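# Use held tongs to bag the long loaf

## Task

With the tongs that one gripper is already holding (never with a bare gripper), get the long loaf inside the paper bag. At the end the bag must be upright and open, the tongs must not be touching it, and the jar must be upright on the tray. Do not let the loaf fall much farther than the bag's height, and do not drop the bag or set it down roughly.

## Robot and tools

Robot: two arms, left_arm and right_arm, each a six-joint arm with a two-finger parallel gripper and a wrist camera. At the start one gripper already holds a pair of tongs. The loaf must be moved only with those tongs.

Frame: every position and orientation is in one scene frame. The origin sits at table-top height, midway between the nominal arm bases. +x points out over the table, +z points up, and left_arm is on the +y side. The two sides of an image are not the arms' left and right. The calibrated bases are left_arm (-0.027, +0.271, +0.015) and right_arm (-0.046, -0.321, +0.024). On each gripper the fingers extend along its +z axis and close along its y axis. end_effector_position is the point between the finger pads, about 1 cm short of the tips.

Row layout, shared by the motion tools: one flat list of 16 numbers that covers both arms, even when only one arm moves. The first 8 belong to left_arm and the last 8 to right_arm: x, y, z, qw, qx, qy, qz, opening. x, y and z give an absolute gripper position in metres in the scene frame. qw to qz give an absolute orientation quaternion, w first. opening runs from -1 (closed) to +1 (fully open, 0.094 m).

execute_actions(actions, cameras): actions is a list of actions. Each action is a table of up to 15 rows, one row per 1/30 s control step, and one action lasts 0.5 s. If a table has fewer rows, its last row repeats until the 15 steps are used. A target more than 0.6 m from the gripper's current position, along any of that gripper's axes, gets the action rejected for both arms. A malformed call, or one whose first action fails that test against the last reported state, is rejected in full. An empty list only returns the current state and images. To keep an arm still, resend the pose it last reported and the opening you want, every time. To keep an orientation, repeat the same quaternion rather than copying back a reading that may have drifted. Each control step clips the command to within 100 mm and 20 degrees of the measured pose, so one action can stop short. The result's "Hand target" line shows where each arm was actually sent. "Tool commands" shows the gripper commands now in force. Note that 0 is a real opening command, not a way to leave a gripper unchanged.

move(target, speed, blend, opening_speed, blocking, cameras): target is one 16-number row, or a list of up to 15 rows that differ only in pose. Each gripper travels in a straight line from its Hand target, with no avoidance of obstacles or of the other arm. speed is the path's top speed in m/s, from 0.002 to 0.5 (default 0.25). Rotation is capped at twice that value in rad/s. Give one value, or one per target. blend, in metres, rounds the corners of a list. opening_speed (0.2 or more, in scale units per second) ramps the fingers; without it the opening is applied at once. A move lasts between 0.5 s and 10 s. Faster moves lag and stray more, and they strike harder on contact. With blocking=false the call returns after about 0.5 s while the move continues. execute_actions is then refused until the move has ended, so use wait or stop first. The result adds a "move:" line: done (at rest within 10 mm and 2 degrees), off_target, moving, held or fault. It also names limits: paced means the pose was clipped, held means steps were withheld. Being done does not tell you whether anything was touched.

wait(seconds 0 to 10) lets time pass while the commands are held. stop() brakes a running move; braking takes some distance. zoom_image(camera, region=[x0,y0,x1,y1]) enlarges part of that camera's latest image, at most 504x504 px. read_manual(section="licences") only returns licence text. finished_scene(scene 1 or 2) must be called twice in separate replies: the first call is a request to check, and the second ends the scene for good.

Cameras: cam_head_left, cam_head_right, cam_high, cam_low, cam_left_wrist, cam_right_wrist, all 896x504. Calibration is given with OpenCV-style K and T_world_to_cam. Fixed cameras may have shifted by a few mm or degrees. Wrist camera poses are derived from the joint readings and can lag while the arm moves.

Readings: grip_measured uses the opening scale. On an empty gripper it reads slightly wide. On a firmly held hard part it reads up to about 0.064 below the part's true width. To hold the tongs, keep commanding an opening below the grip_measured reading at contact. To let go, command well above it. grip_effort_nm is the gripper motor effort, with negative meaning closing. It is not the pad force and never returns fully to zero. Joint torques include gravity, carry offsets, and wrap at ±28 N m on joints 1 to 3. "pose unreachable" means the clearance check held back that arm. HELD in the step readings marks withheld steps. MOTOR HOT appears at 75 °C. OVER-TEMPERATURE FAULT comes at 90 °C and parks that arm for the rest of the scene. Friction can leave an arm about 1 cm off its pose without any contact.

Avoid: dropping the tongs or the loaf, releasing the loaf from high above the bag, knocking over or dropping the bag, tipping the jar off the tray, anything leaving the table, hitting or pressing the arms against each other, fast moves into contact, and holding a stretched arm or a load for a long time. Something may occasionally nudge a loose object. Finish with the tongs clear of the bag.

Each tool is called after ">>>" as name([rows], argument=value, ...), one row to a line, values as JSON.

## Session

>>> execute_actions(actions=[])

Scene clock: 0.00 s.
left_arm: end_effector_position=(+0.3197, +0.4492, +0.2195) grip_measured=-0.283 grip_effort_nm=n/a end_effector_quat_wxyz=(+0.310, -0.091, +0.946, +0.028) | right_arm: end_effector_position=(+0.3350, -0.3027, +0.4308) grip_measured=+1.000 grip_effort_nm=n/a end_effector_quat_wxyz=(+0.707, -0.016, +0.707, +0.016)
Joint positions: left_arm=[0.561 1.492 1.352 -0.833 0.227 0.313 0.034] | right_arm=[0 1.047 1.047 0 0 0 0.094]
Joint velocities: left_arm=[-0.012 -0.002 -0.007 -0.022 0.022 0.007 0.001] | right_arm=[0.012 -0.002 -0.007 -0.022 0.022 -0.022 0]
Joint torques (N m): no reading
Heat: left arm: 37 °C; right arm: 39 °C.
Hand target: left_arm +0.3199, +0.4484, +0.2233; +0.314, -0.090, +0.945, +0.028 | right_arm +0.3331, -0.3028, +0.4324; +0.707, -0.016, +0.707, +0.016
Tool commands: left_gripper/opening=-0.286542 right_gripper/opening=+1.0

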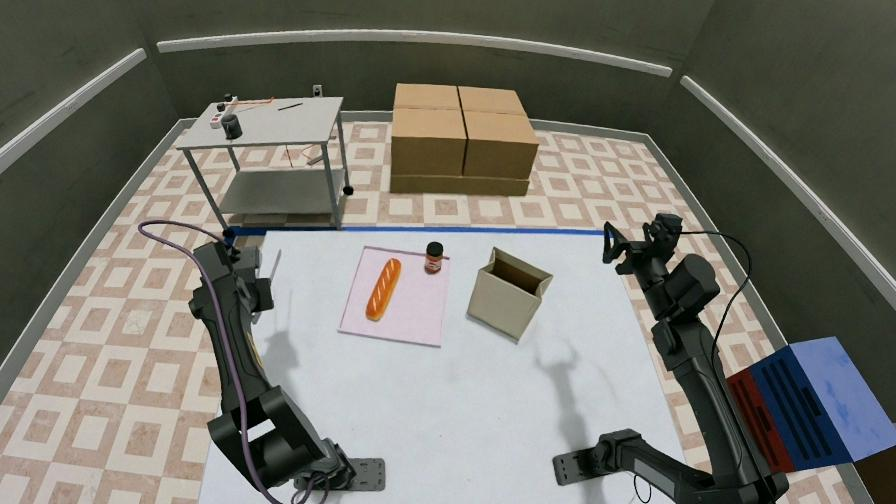

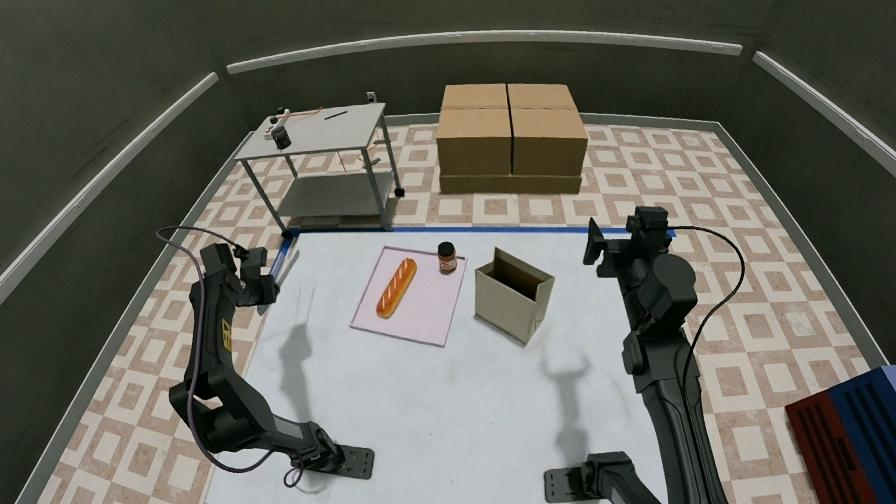

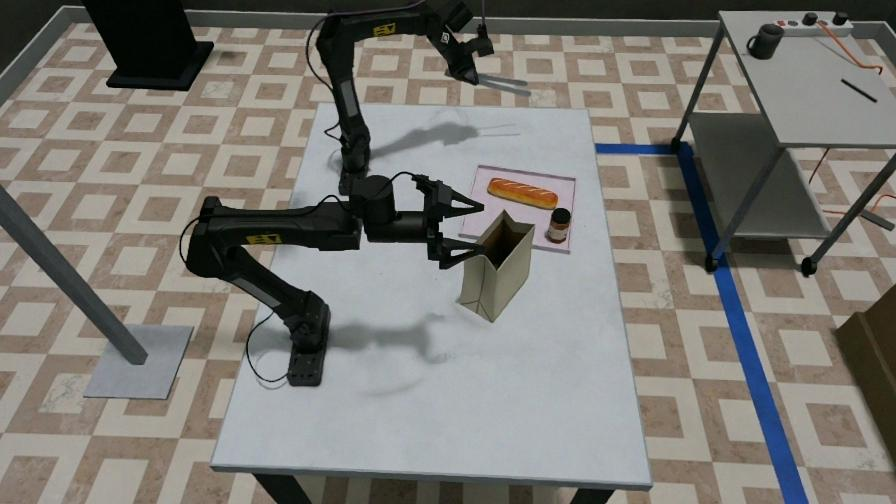

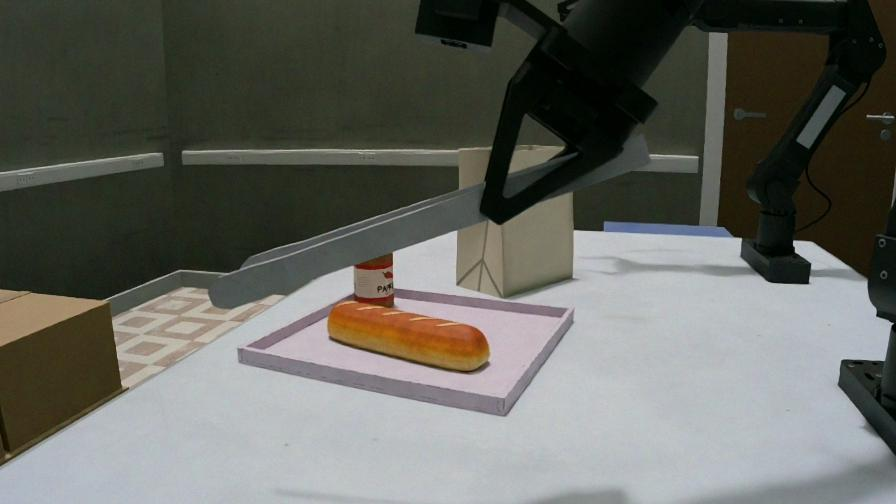

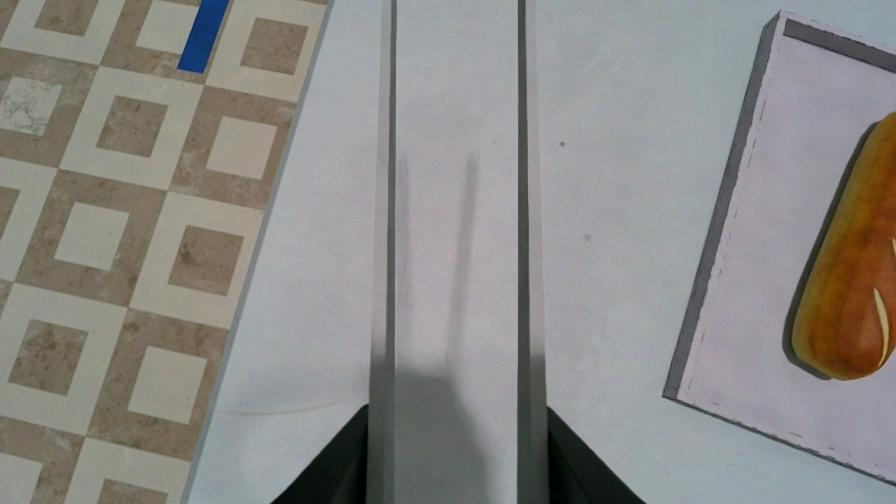

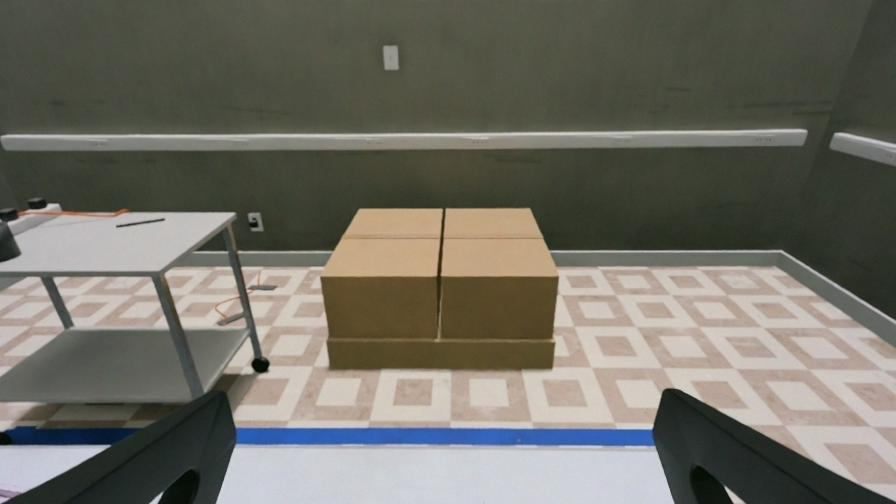

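>>> zoom_image(camera="cam_low", region=[180, 80, 684, 420])

>>> zoom_image(camera="cam_head_right", region=[330, 220, 610, 370])

>>> zoom_image(camera="cam_head_left", region=[150, 210, 430, 410])

>>> zoom_image(camera="cam_high", region=[400, 20, 620, 340])

>>> zoom_image(camera="cam_left_wrist", region=[300, 0, 804, 504])

Scaled by 1.000.

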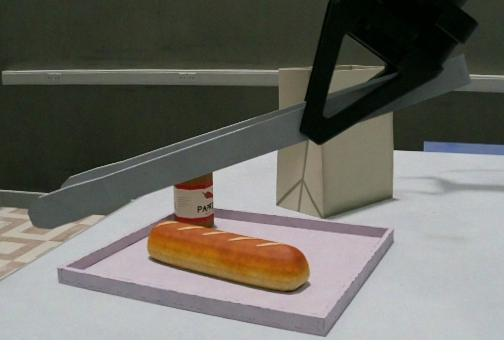

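Scaled by 1.800.

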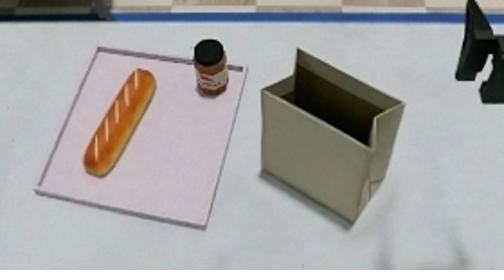

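Scaled by 1.800.

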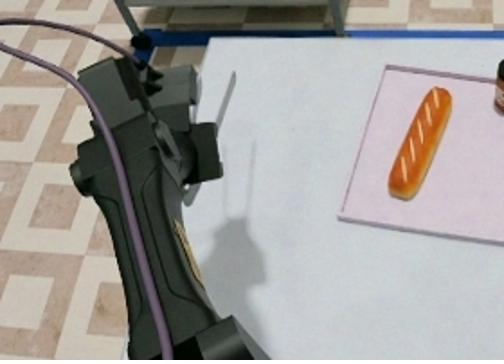

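Scaled by 1.575.

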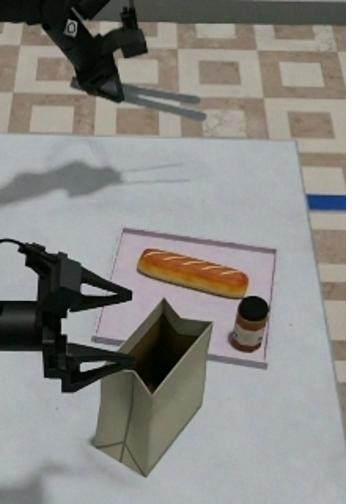

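Scaled by 1.000.

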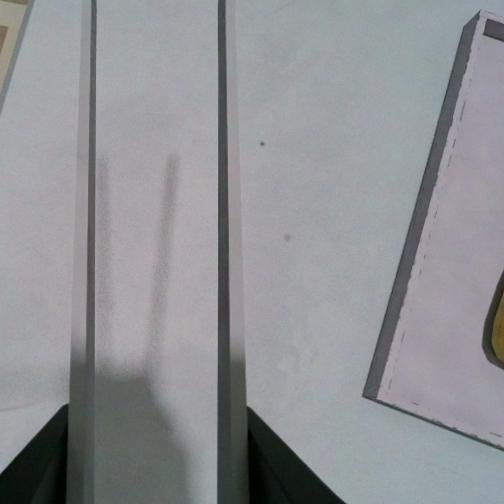

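>>> zoom_image(camera="cam_head_right", region=[370, 240, 470, 330])

>>> zoom_image(camera="cam_head_right", region=[460, 235, 570, 355])

>>> zoom_image(camera="cam_low", region=[200, 130, 420, 330])

>>> zoom_image(camera="cam_low", region=[420, 60, 680, 320])

Scaled by 5.040.

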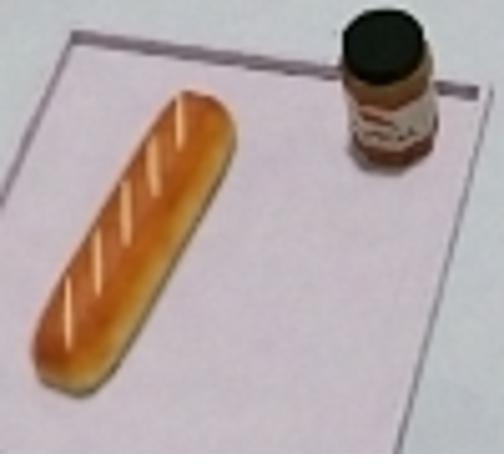

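Scaled by 4.200.

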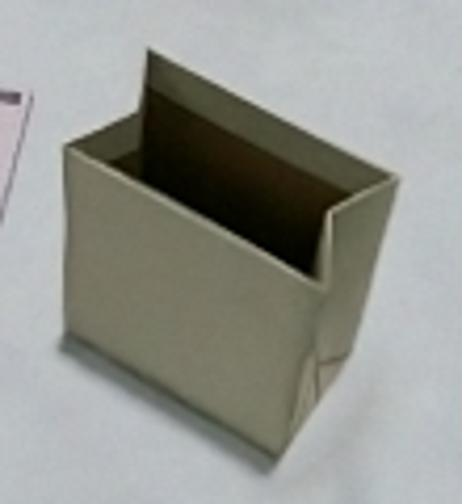

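Scaled by 2.291.

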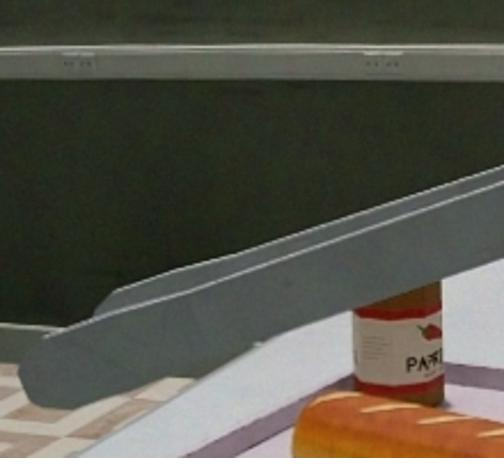

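Scaled by 1.938.

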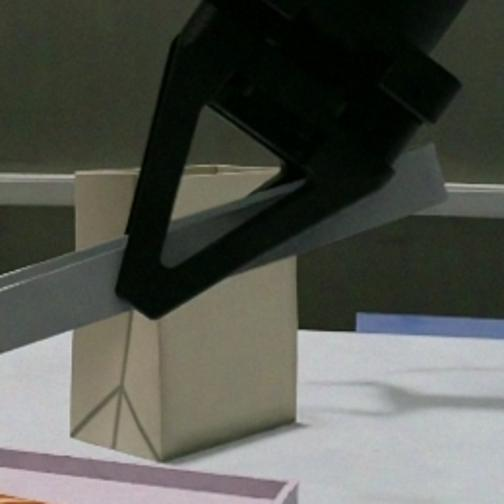

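>>> move(target=[0.394, 0.199, 0.26, 0.0432, 0.1330, 0.9902, -0.0058, -0.286542, 0.2, -0.42, 0.36, 0.4095, -0.4095, 0.7868, 0.2132, 1.0], speed=0.15)

Scene clock: 233.63 s.
left_arm: end_effector_position=(+0.3886, +0.2023, +0.2632) grip_measured=-0.283 grip_effort_nm=-0.217 end_effector_quat_wxyz=(+0.146, +0.134, +0.980, -0.010) | right_arm: end_effector_position=(+0.2042, -0.4314, +0.3609) grip_measured=+1.000 grip_effort_nm=0.007 end_effector_quat_wxyz=(+0.496, -0.301, +0.815, +0.020)
Joint positions: left_arm=[-0.176 2.012 2.309 -1.575 0.013 0.107 0.034] | right_arm=[-1.051 1.339 1.593 -1.542 -1.014 -1.554 0.094]
Joint velocities: left_arm=[0.007 -0.007 0.002 -0.051 0.007 -0.095 -0.001] | right_arm=[-0.002 0.007 -0.007 0.007 0.022 -0.022 0]
Joint torques (N m): left_arm=[-0.09 -9.16 7.76 0.76 0.01 -0.09] | right_arm=[-0.27 -5.64 6.09 0.54 -0.62 -0.06]
Heat: left arm: 41 °C; right arm: 46 °C.
Hand target: left_arm +0.3939, +0.2010, +0.2591; +0.142, +0.129, +0.981, -0.011 | right_arm +0.2003, -0.4252, +0.3627; +0.497, -0.300, +0.814, +0.023
Off the commanded pose: left_arm 0.007 m, 12 deg | right_arm 0.012 m, 28 deg; orientation clipped.
joint sent to its limit (left arm) — joint 4 (wrist pitch), lower limit. The joint targets are off in orientation, not in position.
joint sent to its limit (right arm) — joint 4 (wrist pitch), lower limit. The joint targets are off in position and orientation.
move: off_target (left_arm, right_arm); limits=paced
camera_calibration:
cam_left_wrist: T_world_to_cam=[[-0.262852, -0.963371, -0.0531428, 0.316828], [-0.955279, 0.25212, 0.154524, 0.318165], [-0.135466, 0.0913833, -0.986559, 0.383676], [0, 0, 0, 1]] pos_world=[0.43919, 0.189945, 0.346191]
cam_right_wrist: T_world_to_cam=[[0.51135, -0.811871, 0.281757, -0.555035], [-0.62839, -0.576891, -0.521846, 0.107642], [0.586214, 0.0897927, -0.805165, 0.297562], [0, 0, 0, 1]] pos_world=[0.177023, -0.415239, 0.452144]

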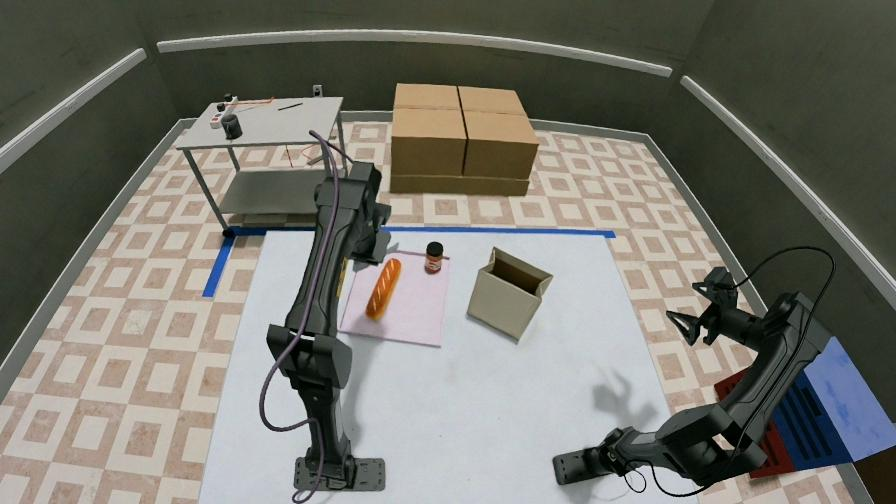

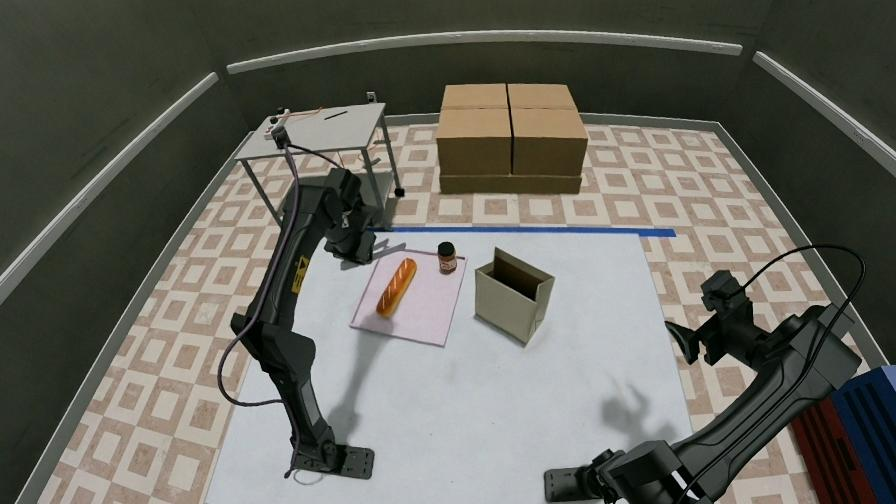

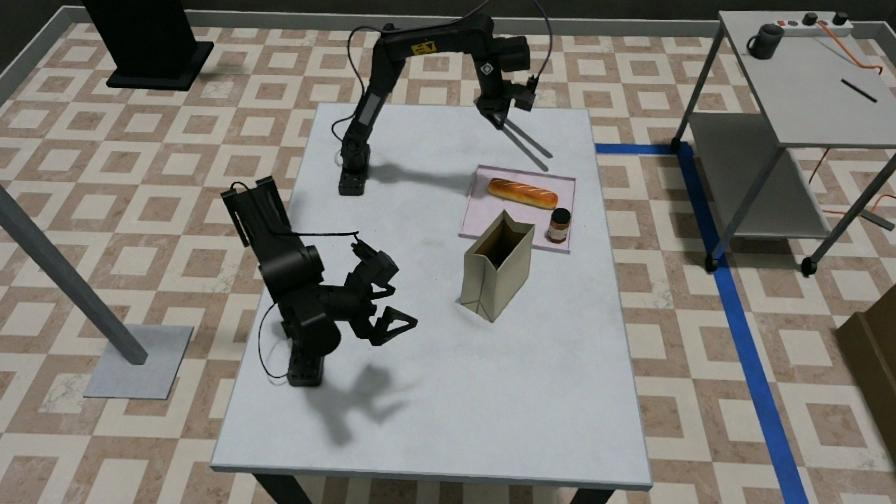

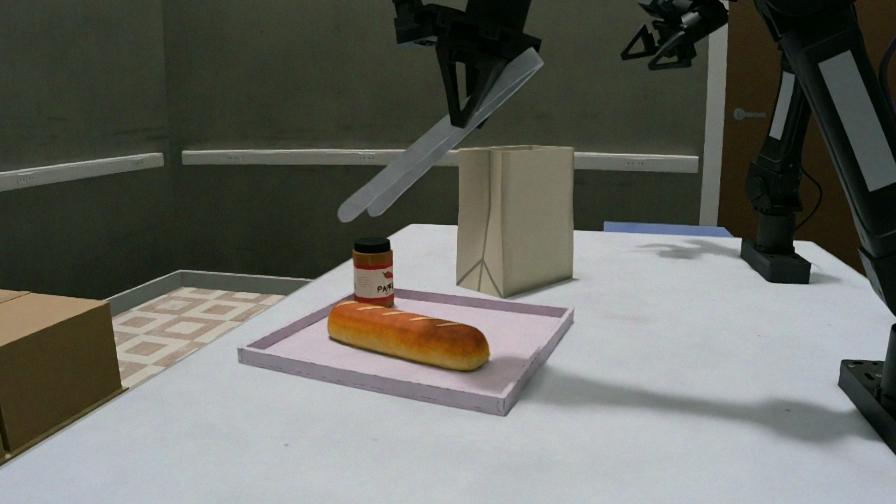

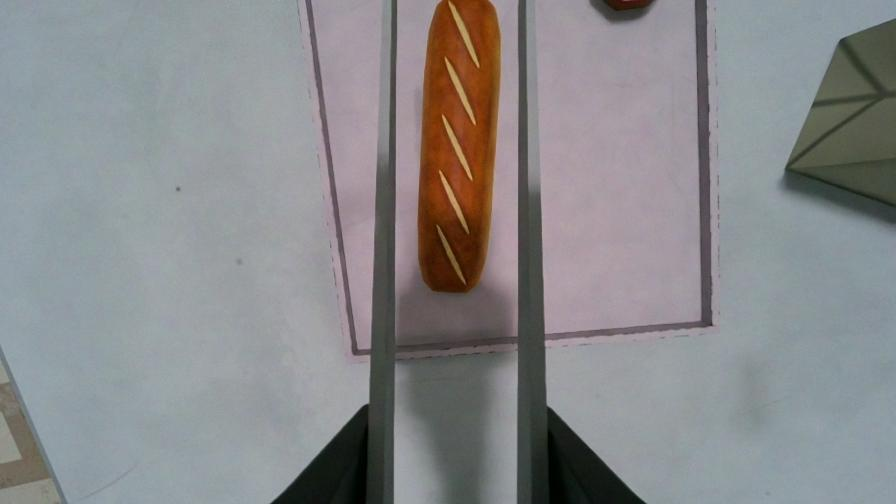

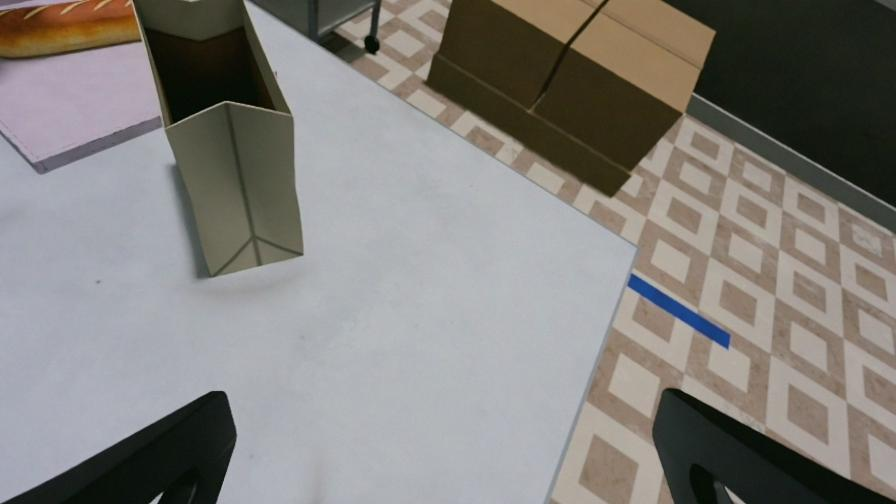

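>>> zoom_image(camera="cam_left_wrist", region=[360, 0, 560, 150])

>>> zoom_image(camera="cam_left_wrist", region=[360, 130, 560, 330])

>>> zoom_image(camera="cam_high", region=[460, 60, 600, 270])

>>> zoom_image(camera="cam_low", region=[300, 0, 600, 240])

Scaled by 2.520.

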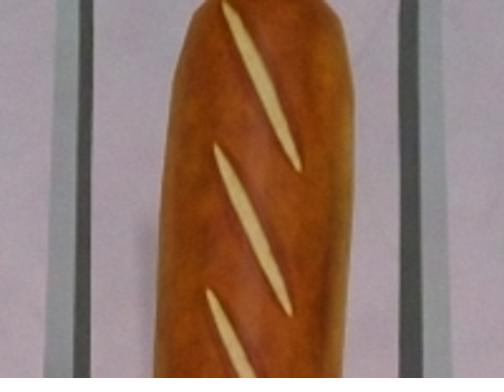

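Scaled by 2.520.

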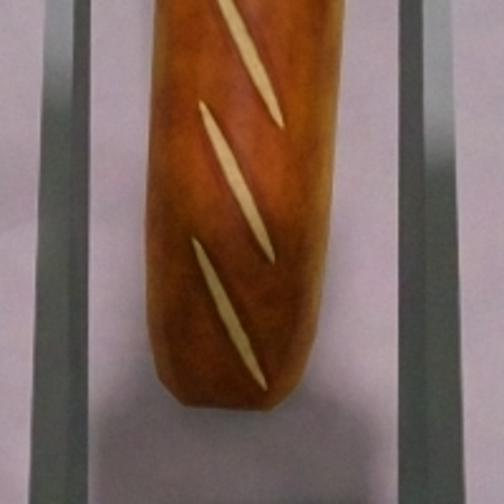

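Scaled by 2.400.

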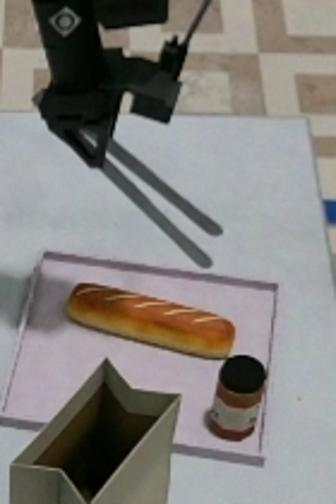

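Scaled by 1.680.

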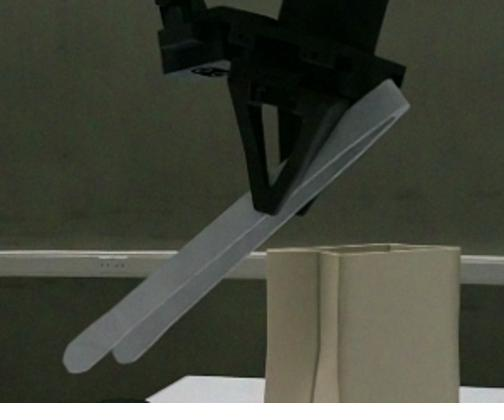

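>>> execute_actions([
  [[0.3939, 0.2010, 0.2591, 0.142, 0.129, 0.981, -0.011, -0.26, 0.2042, -0.4314, 0.3609, 0.496, -0.301, 0.815, 0.02, 1.0]],
], cameras=["cam_left_wrist"])

>>> execute_actions([
  [[0.3939, 0.2010, 0.2591, 0.142, 0.129, 0.981, -0.011, -0.23, 0.2042, -0.4314, 0.3609, 0.496, -0.301, 0.815, 0.02, 1.0]],
], cameras=["cam_left_wrist"])

Scene clock: 282.80 s.
left_arm: end_effector_position=(+0.3886, +0.2023, +0.2631) grip_measured=-0.262 grip_effort_nm=0.042 end_effector_quat_wxyz=(+0.146, +0.133, +0.980, -0.010) | right_arm: end_effector_position=(+0.2040, -0.4321, +0.3601) grip_measured=+1.000 grip_effort_nm=0.012 end_effector_quat_wxyz=(+0.493, -0.301, +0.816, +0.018)
Joint positions: left_arm=[-0.176 2.012 2.309 -1.576 0.013 0.107 0.035] | right_arm=[-1.051 1.339 1.593 -1.541 -1.008 -1.554 0.094]
Joint velocities: left_arm=[-0.007 0.007 0.017 0.007 -0.007 -0.081 -0.001] | right_arm=[-0.012 0.012 0.007 0.022 -0.095 -0.081 0]
Joint torques (N m): left_arm=[-0.03 -9.31 7.12 0.78 0.01 -0.06] | right_arm=[-0.06 -3.85 6.76 0.71 -0.62 -0.02]
Heat: left arm: 41 °C; right arm: 43 °C.
Hand target: left_arm +0.3937, +0.2011, +0.2590; +0.142, +0.129, +0.981, -0.011 | right_arm +0.2042, -0.4314, +0.3609; +0.496, -0.301, +0.815, +0.020
Off the commanded pose: left_arm 0.007 m, 1 deg | right_arm 0.001 m, 0 deg.
Step readings (end_effector_position of left_arm | right_arm):
0: (+0.3886, +0.2023, +0.2631) | (+0.2042, -0.4315, +0.3608)
1: (+0.3886, +0.2023, +0.2631) | (+0.2042, -0.4316, +0.3607)
2: (+0.3886, +0.2023, +0.2631) | (+0.2042, -0.4317, +0.3606)
4: (+0.3886, +0.2023, +0.2631) | (+0.2041, -0.4318, +0.3604)
8: (+0.3886, +0.2023, +0.2631) | (+0.2040, -0.4320, +0.3602)
15: (+0.3886, +0.2023, +0.2631) | (+0.2040, -0.4321, +0.3601)
camera_calibration:
cam_left_wrist: T_world_to_cam=[[-0.262171, -0.963571, -0.0528835, 0.316524], [-0.955398, 0.251446, 0.154889, 0.318167], [-0.135949, 0.091132, -0.986516, 0.383862], [0, 0, 0, 1]] pos_world=[0.439145, 0.19001, 0.346145]
Images, in order (width x height): cam_left_wrist 896x504.

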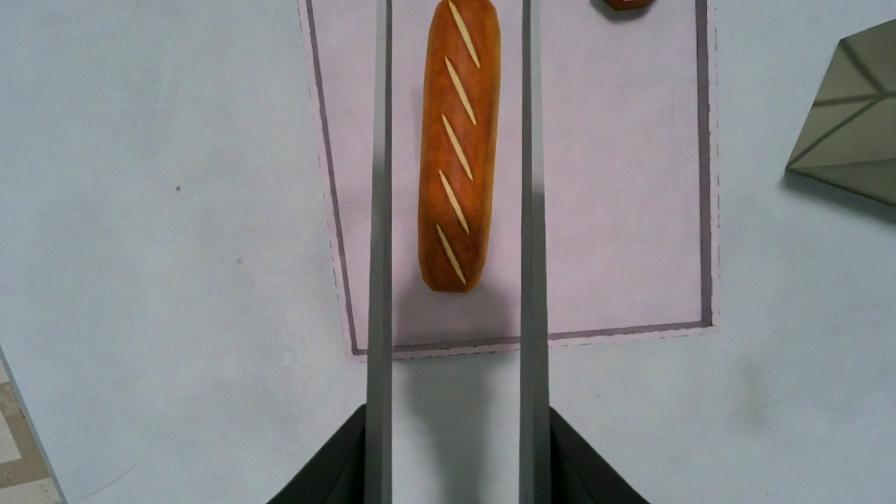

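Scene clock: 283.50 s.
left_arm: end_effector_position=(+0.3886, +0.2023, +0.2631) grip_measured=-0.232 grip_effort_nm=0.046 end_effector_quat_wxyz=(+0.146, +0.133, +0.980, -0.010) | right_arm: end_effector_position=(+0.2040, -0.4322, +0.3601) grip_measured=+1.000 grip_effort_nm=0.007 end_effector_quat_wxyz=(+0.493, -0.301, +0.816, +0.018)
Joint positions: left_arm=[-0.176 2.012 2.309 -1.576 0.013 0.106 0.036] | right_arm=[-1.051 1.339 1.593 -1.54 -1.008 -1.554 0.094]
Joint velocities: left_arm=[-0.007 0.007 -0.022 0.022 -0.022 -0.022 -0.001] | right_arm=[-0.022 0.002 -0.007 -0.066 -0.066 0.051 0]
Joint torques (N m): left_arm=[-0.16 -9.54 7.04 0.81 0 -0.09] | right_arm=[-0.08 -3.85 6.75 0.7 -0.61 -0.02]
Heat: left arm: 41 °C; right arm: 43 °C.
Hand target: left_arm +0.3938, +0.2011, +0.2590; +0.142, +0.129, +0.981, -0.011 | right_arm +0.2042, -0.4314, +0.3609; +0.496, -0.301, +0.814, +0.020
Off the commanded pose: left_arm 0.007 m, 1 deg | right_arm 0.001 m, 0 deg.
Step readings (end_effector_position of left_arm | right_arm):
0: (+0.3886, +0.2023, +0.2631) | (+0.2040, -0.4321, +0.3601)
1: (+0.3886, +0.2023, +0.2631) | (+0.2040, -0.4321, +0.3601)
2: (+0.3886, +0.2023, +0.2631) | (+0.2040, -0.4322, +0.3601)
4: (+0.3886, +0.2023, +0.2631) | (+0.2040, -0.4322, +0.3601)
8: (+0.3886, +0.2023, +0.2631) | (+0.2040, -0.4322, +0.3601)
15: (+0.3886, +0.2023, +0.2631) | (+0.2040, -0.4322, +0.3601)
camera_calibration:
cam_left_wrist: T_world_to_cam=[[-0.26182, -0.963673, -0.0527737, 0.316379], [-0.955486, 0.251114, 0.154883, 0.31827], [-0.136004, 0.090976, -0.986522, 0.383917], [0, 0, 0, 1]] pos_world=[0.439151, 0.190037, 0.346145]
Images, in order (width x height): cam_left_wrist 896x504.

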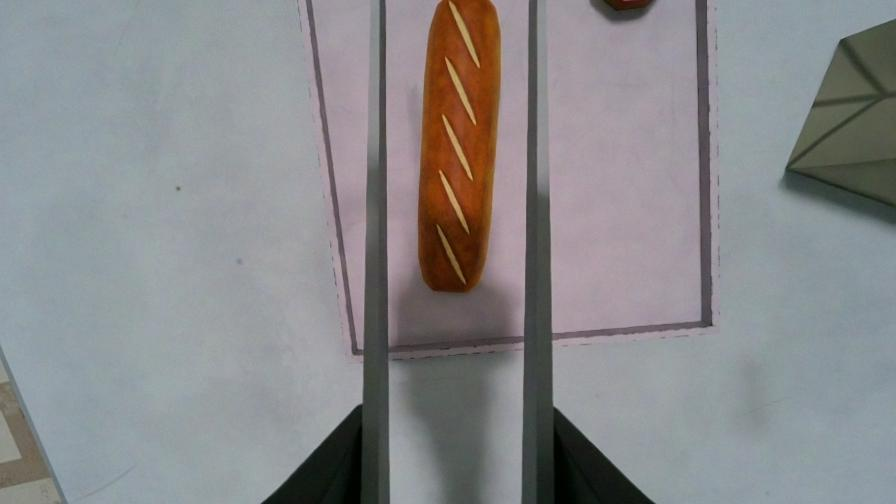

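>>> execute_actions([
  [[0.3939, 0.2010, 0.2591, 0.142, 0.129, 0.981, -0.011, -0.205, 0.2042, -0.4314, 0.3609, 0.496, -0.301, 0.815, 0.02, 1.0]],
], cameras=["cam_left_wrist", "cam_low"])

>>> zoom_image(camera="cam_left_wrist", region=[350, 330, 570, 504])

>>> zoom_image(camera="cam_left_wrist", region=[350, 0, 570, 174])

>>> zoom_image(camera="cam_low", region=[320, 30, 560, 240])

Scene clock: 296.00 s.
left_arm: end_effector_position=(+0.3886, +0.2023, +0.2631) grip_measured=-0.207 grip_effort_nm=0.051 end_effector_quat_wxyz=(+0.146, +0.133, +0.980, -0.010) | right_arm: end_effector_position=(+0.2041, -0.4323, +0.3601) grip_measured=+1.000 grip_effort_nm=0.017 end_effector_quat_wxyz=(+0.493, -0.301, +0.816, +0.018)
Joint positions: left_arm=[-0.176 2.012 2.309 -1.576 0.013 0.106 0.037] | right_arm=[-1.051 1.339 1.593 -1.539 -1.007 -1.554 0.094]
Joint velocities: left_arm=[-0.002 0.017 -0.012 -0.081 -0.022 -0.007 0] | right_arm=[0.007 -0.002 -0.007 -0.022 -0.007 -0.037 0]
Joint torques (N m): left_arm=[-0.03 -9.5 7.16 0.79 0.01 -0.08] | right_arm=[-0.08 -3.85 6.76 0.7 -0.62 -0.02]
Heat: left arm: 41 °C; right arm: 43 °C.
Hand target: left_arm +0.3938, +0.2011, +0.2590; +0.142, +0.129, +0.981, -0.011 | right_arm +0.2042, -0.4315, +0.3609; +0.496, -0.301, +0.815, +0.020
Off the commanded pose: left_arm 0.007 m, 1 deg | right_arm 0.001 m, 0 deg.
Step readings (end_effector_position of left_arm | right_arm):
0: (+0.3886, +0.2023, +0.2631) | (+0.2041, -0.4323, +0.3601)
1: (+0.3886, +0.2023, +0.2631) | (+0.2041, -0.4323, +0.3601)
2: (+0.3886, +0.2023, +0.2631) | (+0.2041, -0.4323, +0.3601)
4: (+0.3886, +0.2023, +0.2631) | (+0.2041, -0.4323, +0.3601)
8: (+0.3886, +0.2023, +0.2631) | (+0.2041, -0.4323, +0.3601)
15: (+0.3886, +0.2023, +0.2631) | (+0.2041, -0.4323, +0.3601)
camera_calibration:
cam_left_wrist: T_world_to_cam=[[-0.26182, -0.963673, -0.0527737, 0.316379], [-0.955486, 0.251114, 0.154883, 0.31827], [-0.136004, 0.090976, -0.986522, 0.383917], [0, 0, 0, 1]] pos_world=[0.439151, 0.190037, 0.346145]
Images, in order (width x height): cam_low 896x504, cam_left_wrist 896x504.

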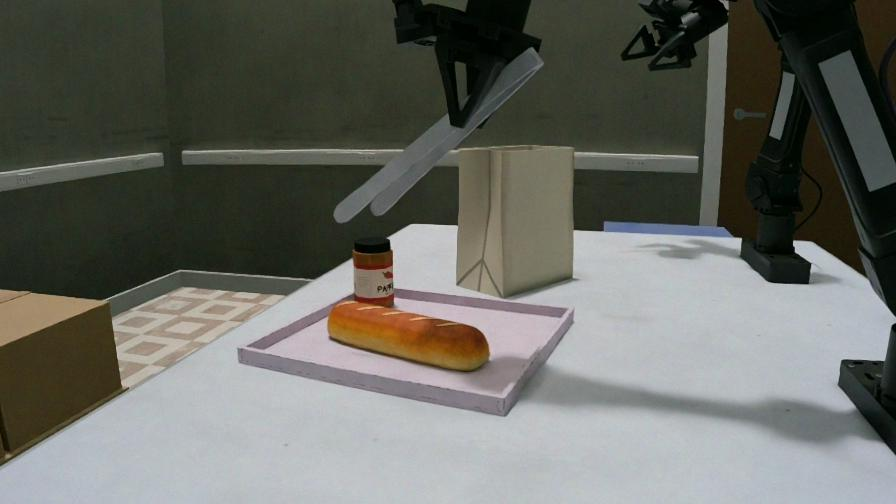

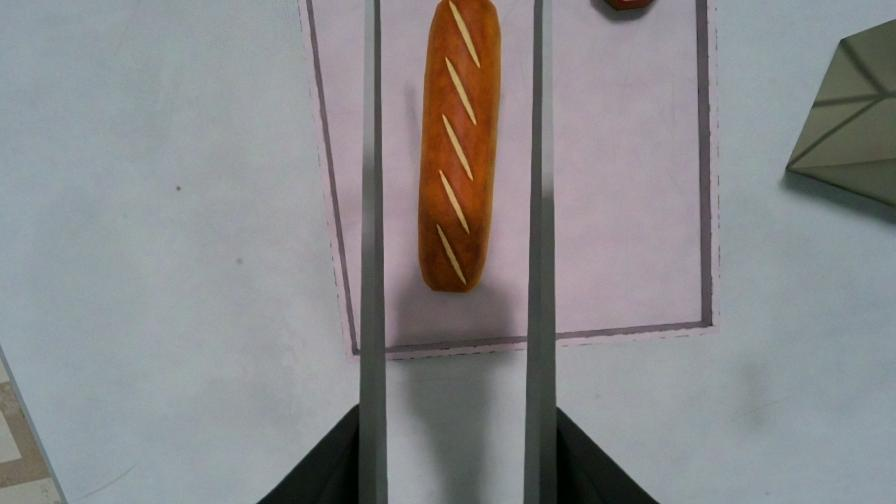

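Scaled by 2.291.

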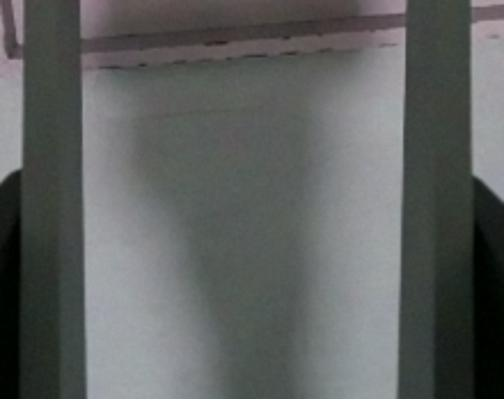

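Scaled by 2.291.

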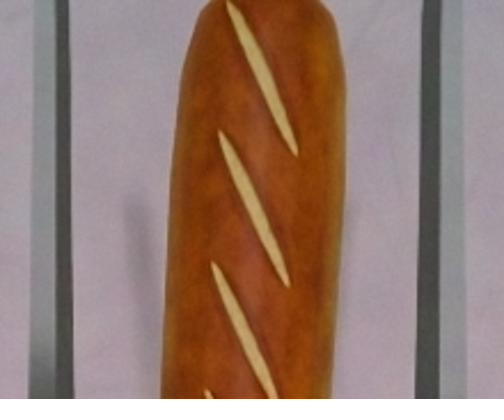

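Scaled by 2.100.

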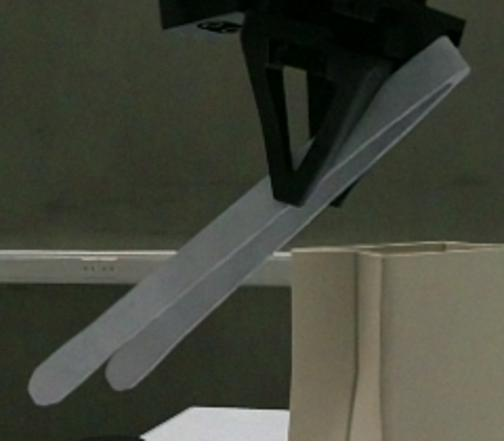

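>>> move(target=[0.4095, 0.2134, 0.20, 0.04308, 0.15628, 0.98675, -0.00682, -0.205, 0.2042, -0.4314, 0.3609, 0.496, -0.301, 0.815, 0.02, 1.0], speed=0.1, cameras=["cam_left_wrist", "cam_low"])

Scene clock: 332.87 s.
left_arm: end_effector_position=(+0.4046, +0.2128, +0.2048) grip_measured=-0.207 grip_effort_nm=0.051 end_effector_quat_wxyz=(+0.075, +0.152, +0.986, -0.005) | right_arm: end_effector_position=(+0.2041, -0.4324, +0.3601) grip_measured=+1.000 grip_effort_nm=-0.002 end_effector_quat_wxyz=(+0.493, -0.301, +0.816, +0.017)
Joint positions: left_arm=[-0.146 2.154 2.309 -1.576 0.013 0.173 0.037] | right_arm=[-1.051 1.339 1.593 -1.539 -1.007 -1.554 0.094]
Joint velocities: left_arm=[0.002 -0.022 0.002 0.051 0.066 0.007 0.001] | right_arm=[0.007 0.002 -0.007 -0.051 0.007 -0.037 0]
Joint torques (N m): left_arm=[0.5 -10.86 7.21 0.51 0.03 0.13] | right_arm=[-0.08 -3.86 6.76 0.69 -0.62 -0.02]
Heat: left arm: 42 °C; right arm: 43 °C.
Hand target: left_arm +0.4093, +0.2136, +0.2001; +0.071, +0.155, +0.985, -0.007 | right_arm +0.2042, -0.4314, +0.3609; +0.496, -0.301, +0.814, +0.020
Off the commanded pose: left_arm 0.007 m, 4 deg | right_arm 0.001 m, 0 deg.
joint sent to its limit (left arm) — joint 4 (wrist pitch), lower limit. The joint targets are off in orientation, not in position.
move: off_target (left_arm)
camera_calibration:
cam_left_wrist: T_world_to_cam=[[-0.303174, -0.951748, -0.0475503, 0.340742], [-0.914887, 0.276747, 0.293926, 0.289635], [-0.266584, 0.132614, -0.954645, 0.365047], [0, 0, 0, 1]] pos_world=[0.465603, 0.195735, 0.279561]
Images, in order (width x height): cam_low 896x504, cam_left_wrist 896x504.

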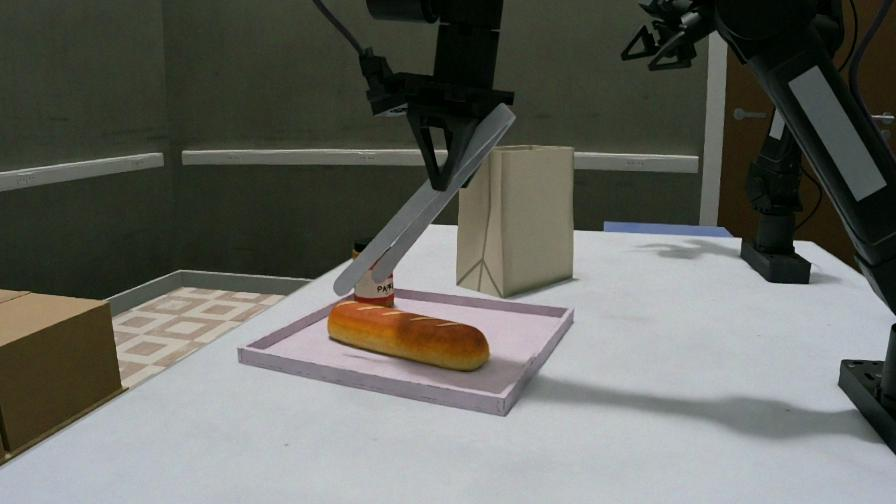

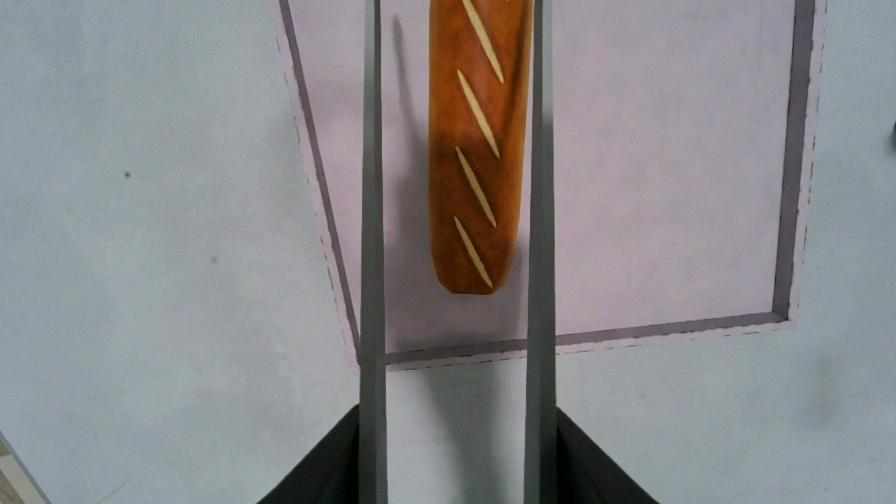

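>>> move(target=[0.4072, 0.2069, 0.177, 0.04302, 0.16489, 0.98535, -0.0072, -0.205, 0.2042, -0.4314, 0.3609, 0.496, -0.301, 0.815, 0.02, 1.0], speed=0.08, cameras=["cam_left_wrist", "cam_low"])

>>> zoom_image(camera="cam_left_wrist", region=[350, 0, 570, 174])

>>> zoom_image(camera="cam_low", region=[320, 130, 520, 380])

Scene clock: 398.10 s.
left_arm: end_effector_position=(+0.4059, +0.2097, +0.1939) grip_measured=-0.207 grip_effort_nm=0.046 end_effector_quat_wxyz=(+0.062, +0.158, +0.986, -0.005) | right_arm: end_effector_position=(+0.2042, -0.4324, +0.3601) grip_measured=+1.000 grip_effort_nm=0.012 end_effector_quat_wxyz=(+0.493, -0.301, +0.816, +0.017)
Joint positions: left_arm=[-0.152 2.181 2.309 -1.576 0.013 0.178 0.037] | right_arm=[-1.051 1.339 1.593 -1.538 -1.007 -1.554 0.094]
Joint velocities: left_arm=[-0.002 -0.012 0.007 -0.051 0.066 -0.007 -0.001] | right_arm=[0.007 0.002 0.007 0.066 0.022 -0.022 0]
Joint torques (N m): left_arm=[-0.42 -10.78 4.42 0.6 0.07 0.14] | right_arm=[-0.06 -3.85 6.76 0.69 -0.61 -0.02]
Heat: left arm: 48 °C; right arm: 43 °C.
Hand target: left_arm +0.4070, +0.2071, +0.1773; +0.043, +0.164, +0.985, -0.007 | right_arm +0.2042, -0.4314, +0.3609; +0.496, -0.301, +0.814, +0.020
Off the commanded pose: left_arm 0.017 m, 2 deg | right_arm 0.001 m, 0 deg.
move: off_target (left_arm)
camera_calibration:
cam_left_wrist: T_world_to_cam=[[-0.314823, -0.948154, -0.0434876, 0.340924], [-0.903844, 0.285494, 0.318685, 0.283795], [-0.289747, 0.139635, -0.946863, 0.361772], [0, 0, 0, 1]] pos_world=[0.468659, 0.19171, 0.266933]
Images, in order (width x height): cam_low 896x504, cam_left_wrist 896x504.

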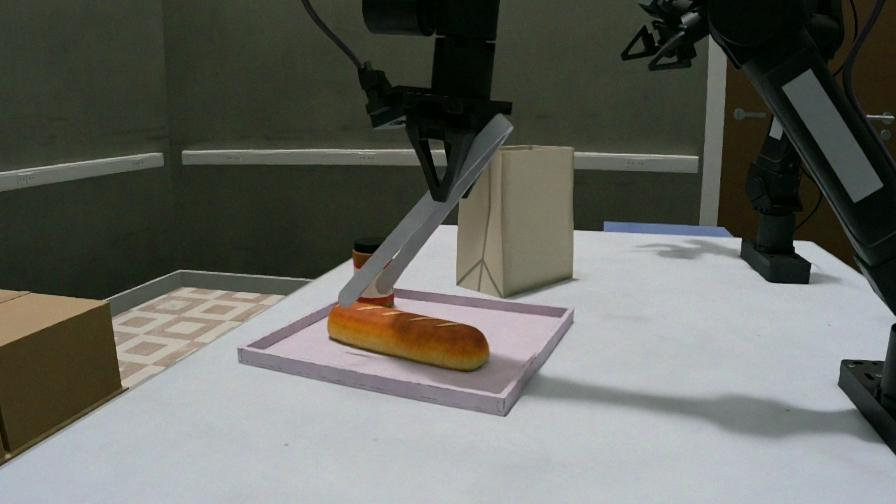

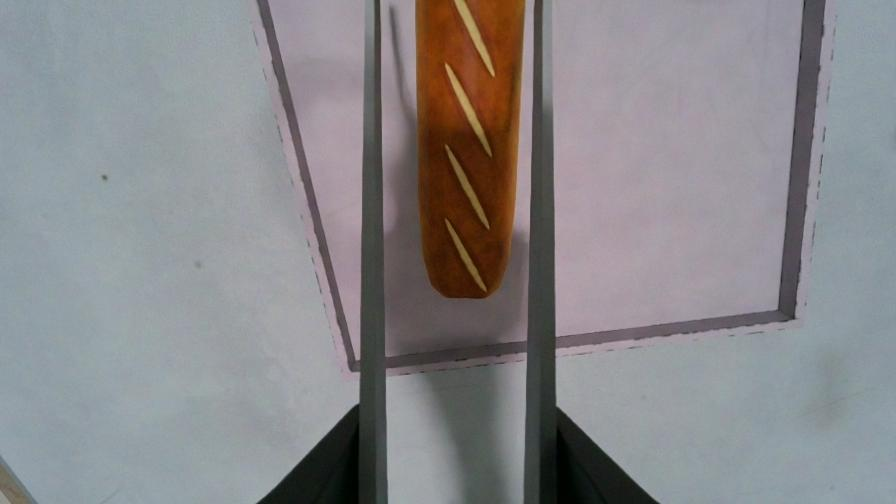

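Scaled by 2.291.

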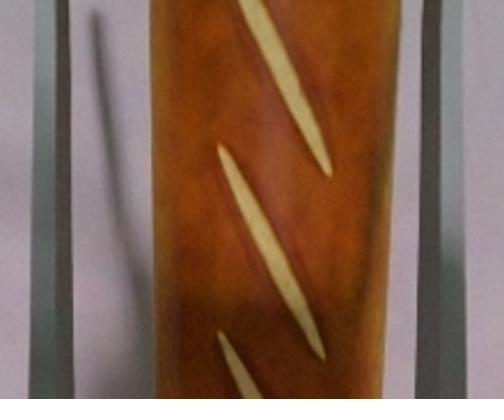

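Scaled by 2.016.

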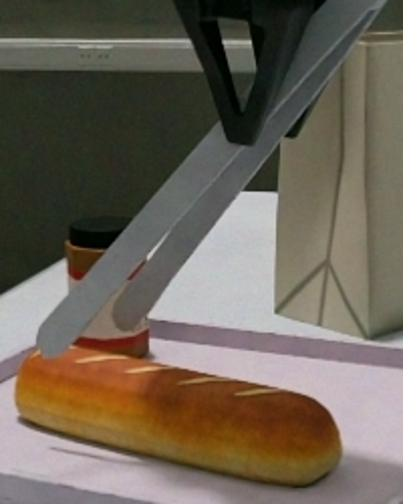

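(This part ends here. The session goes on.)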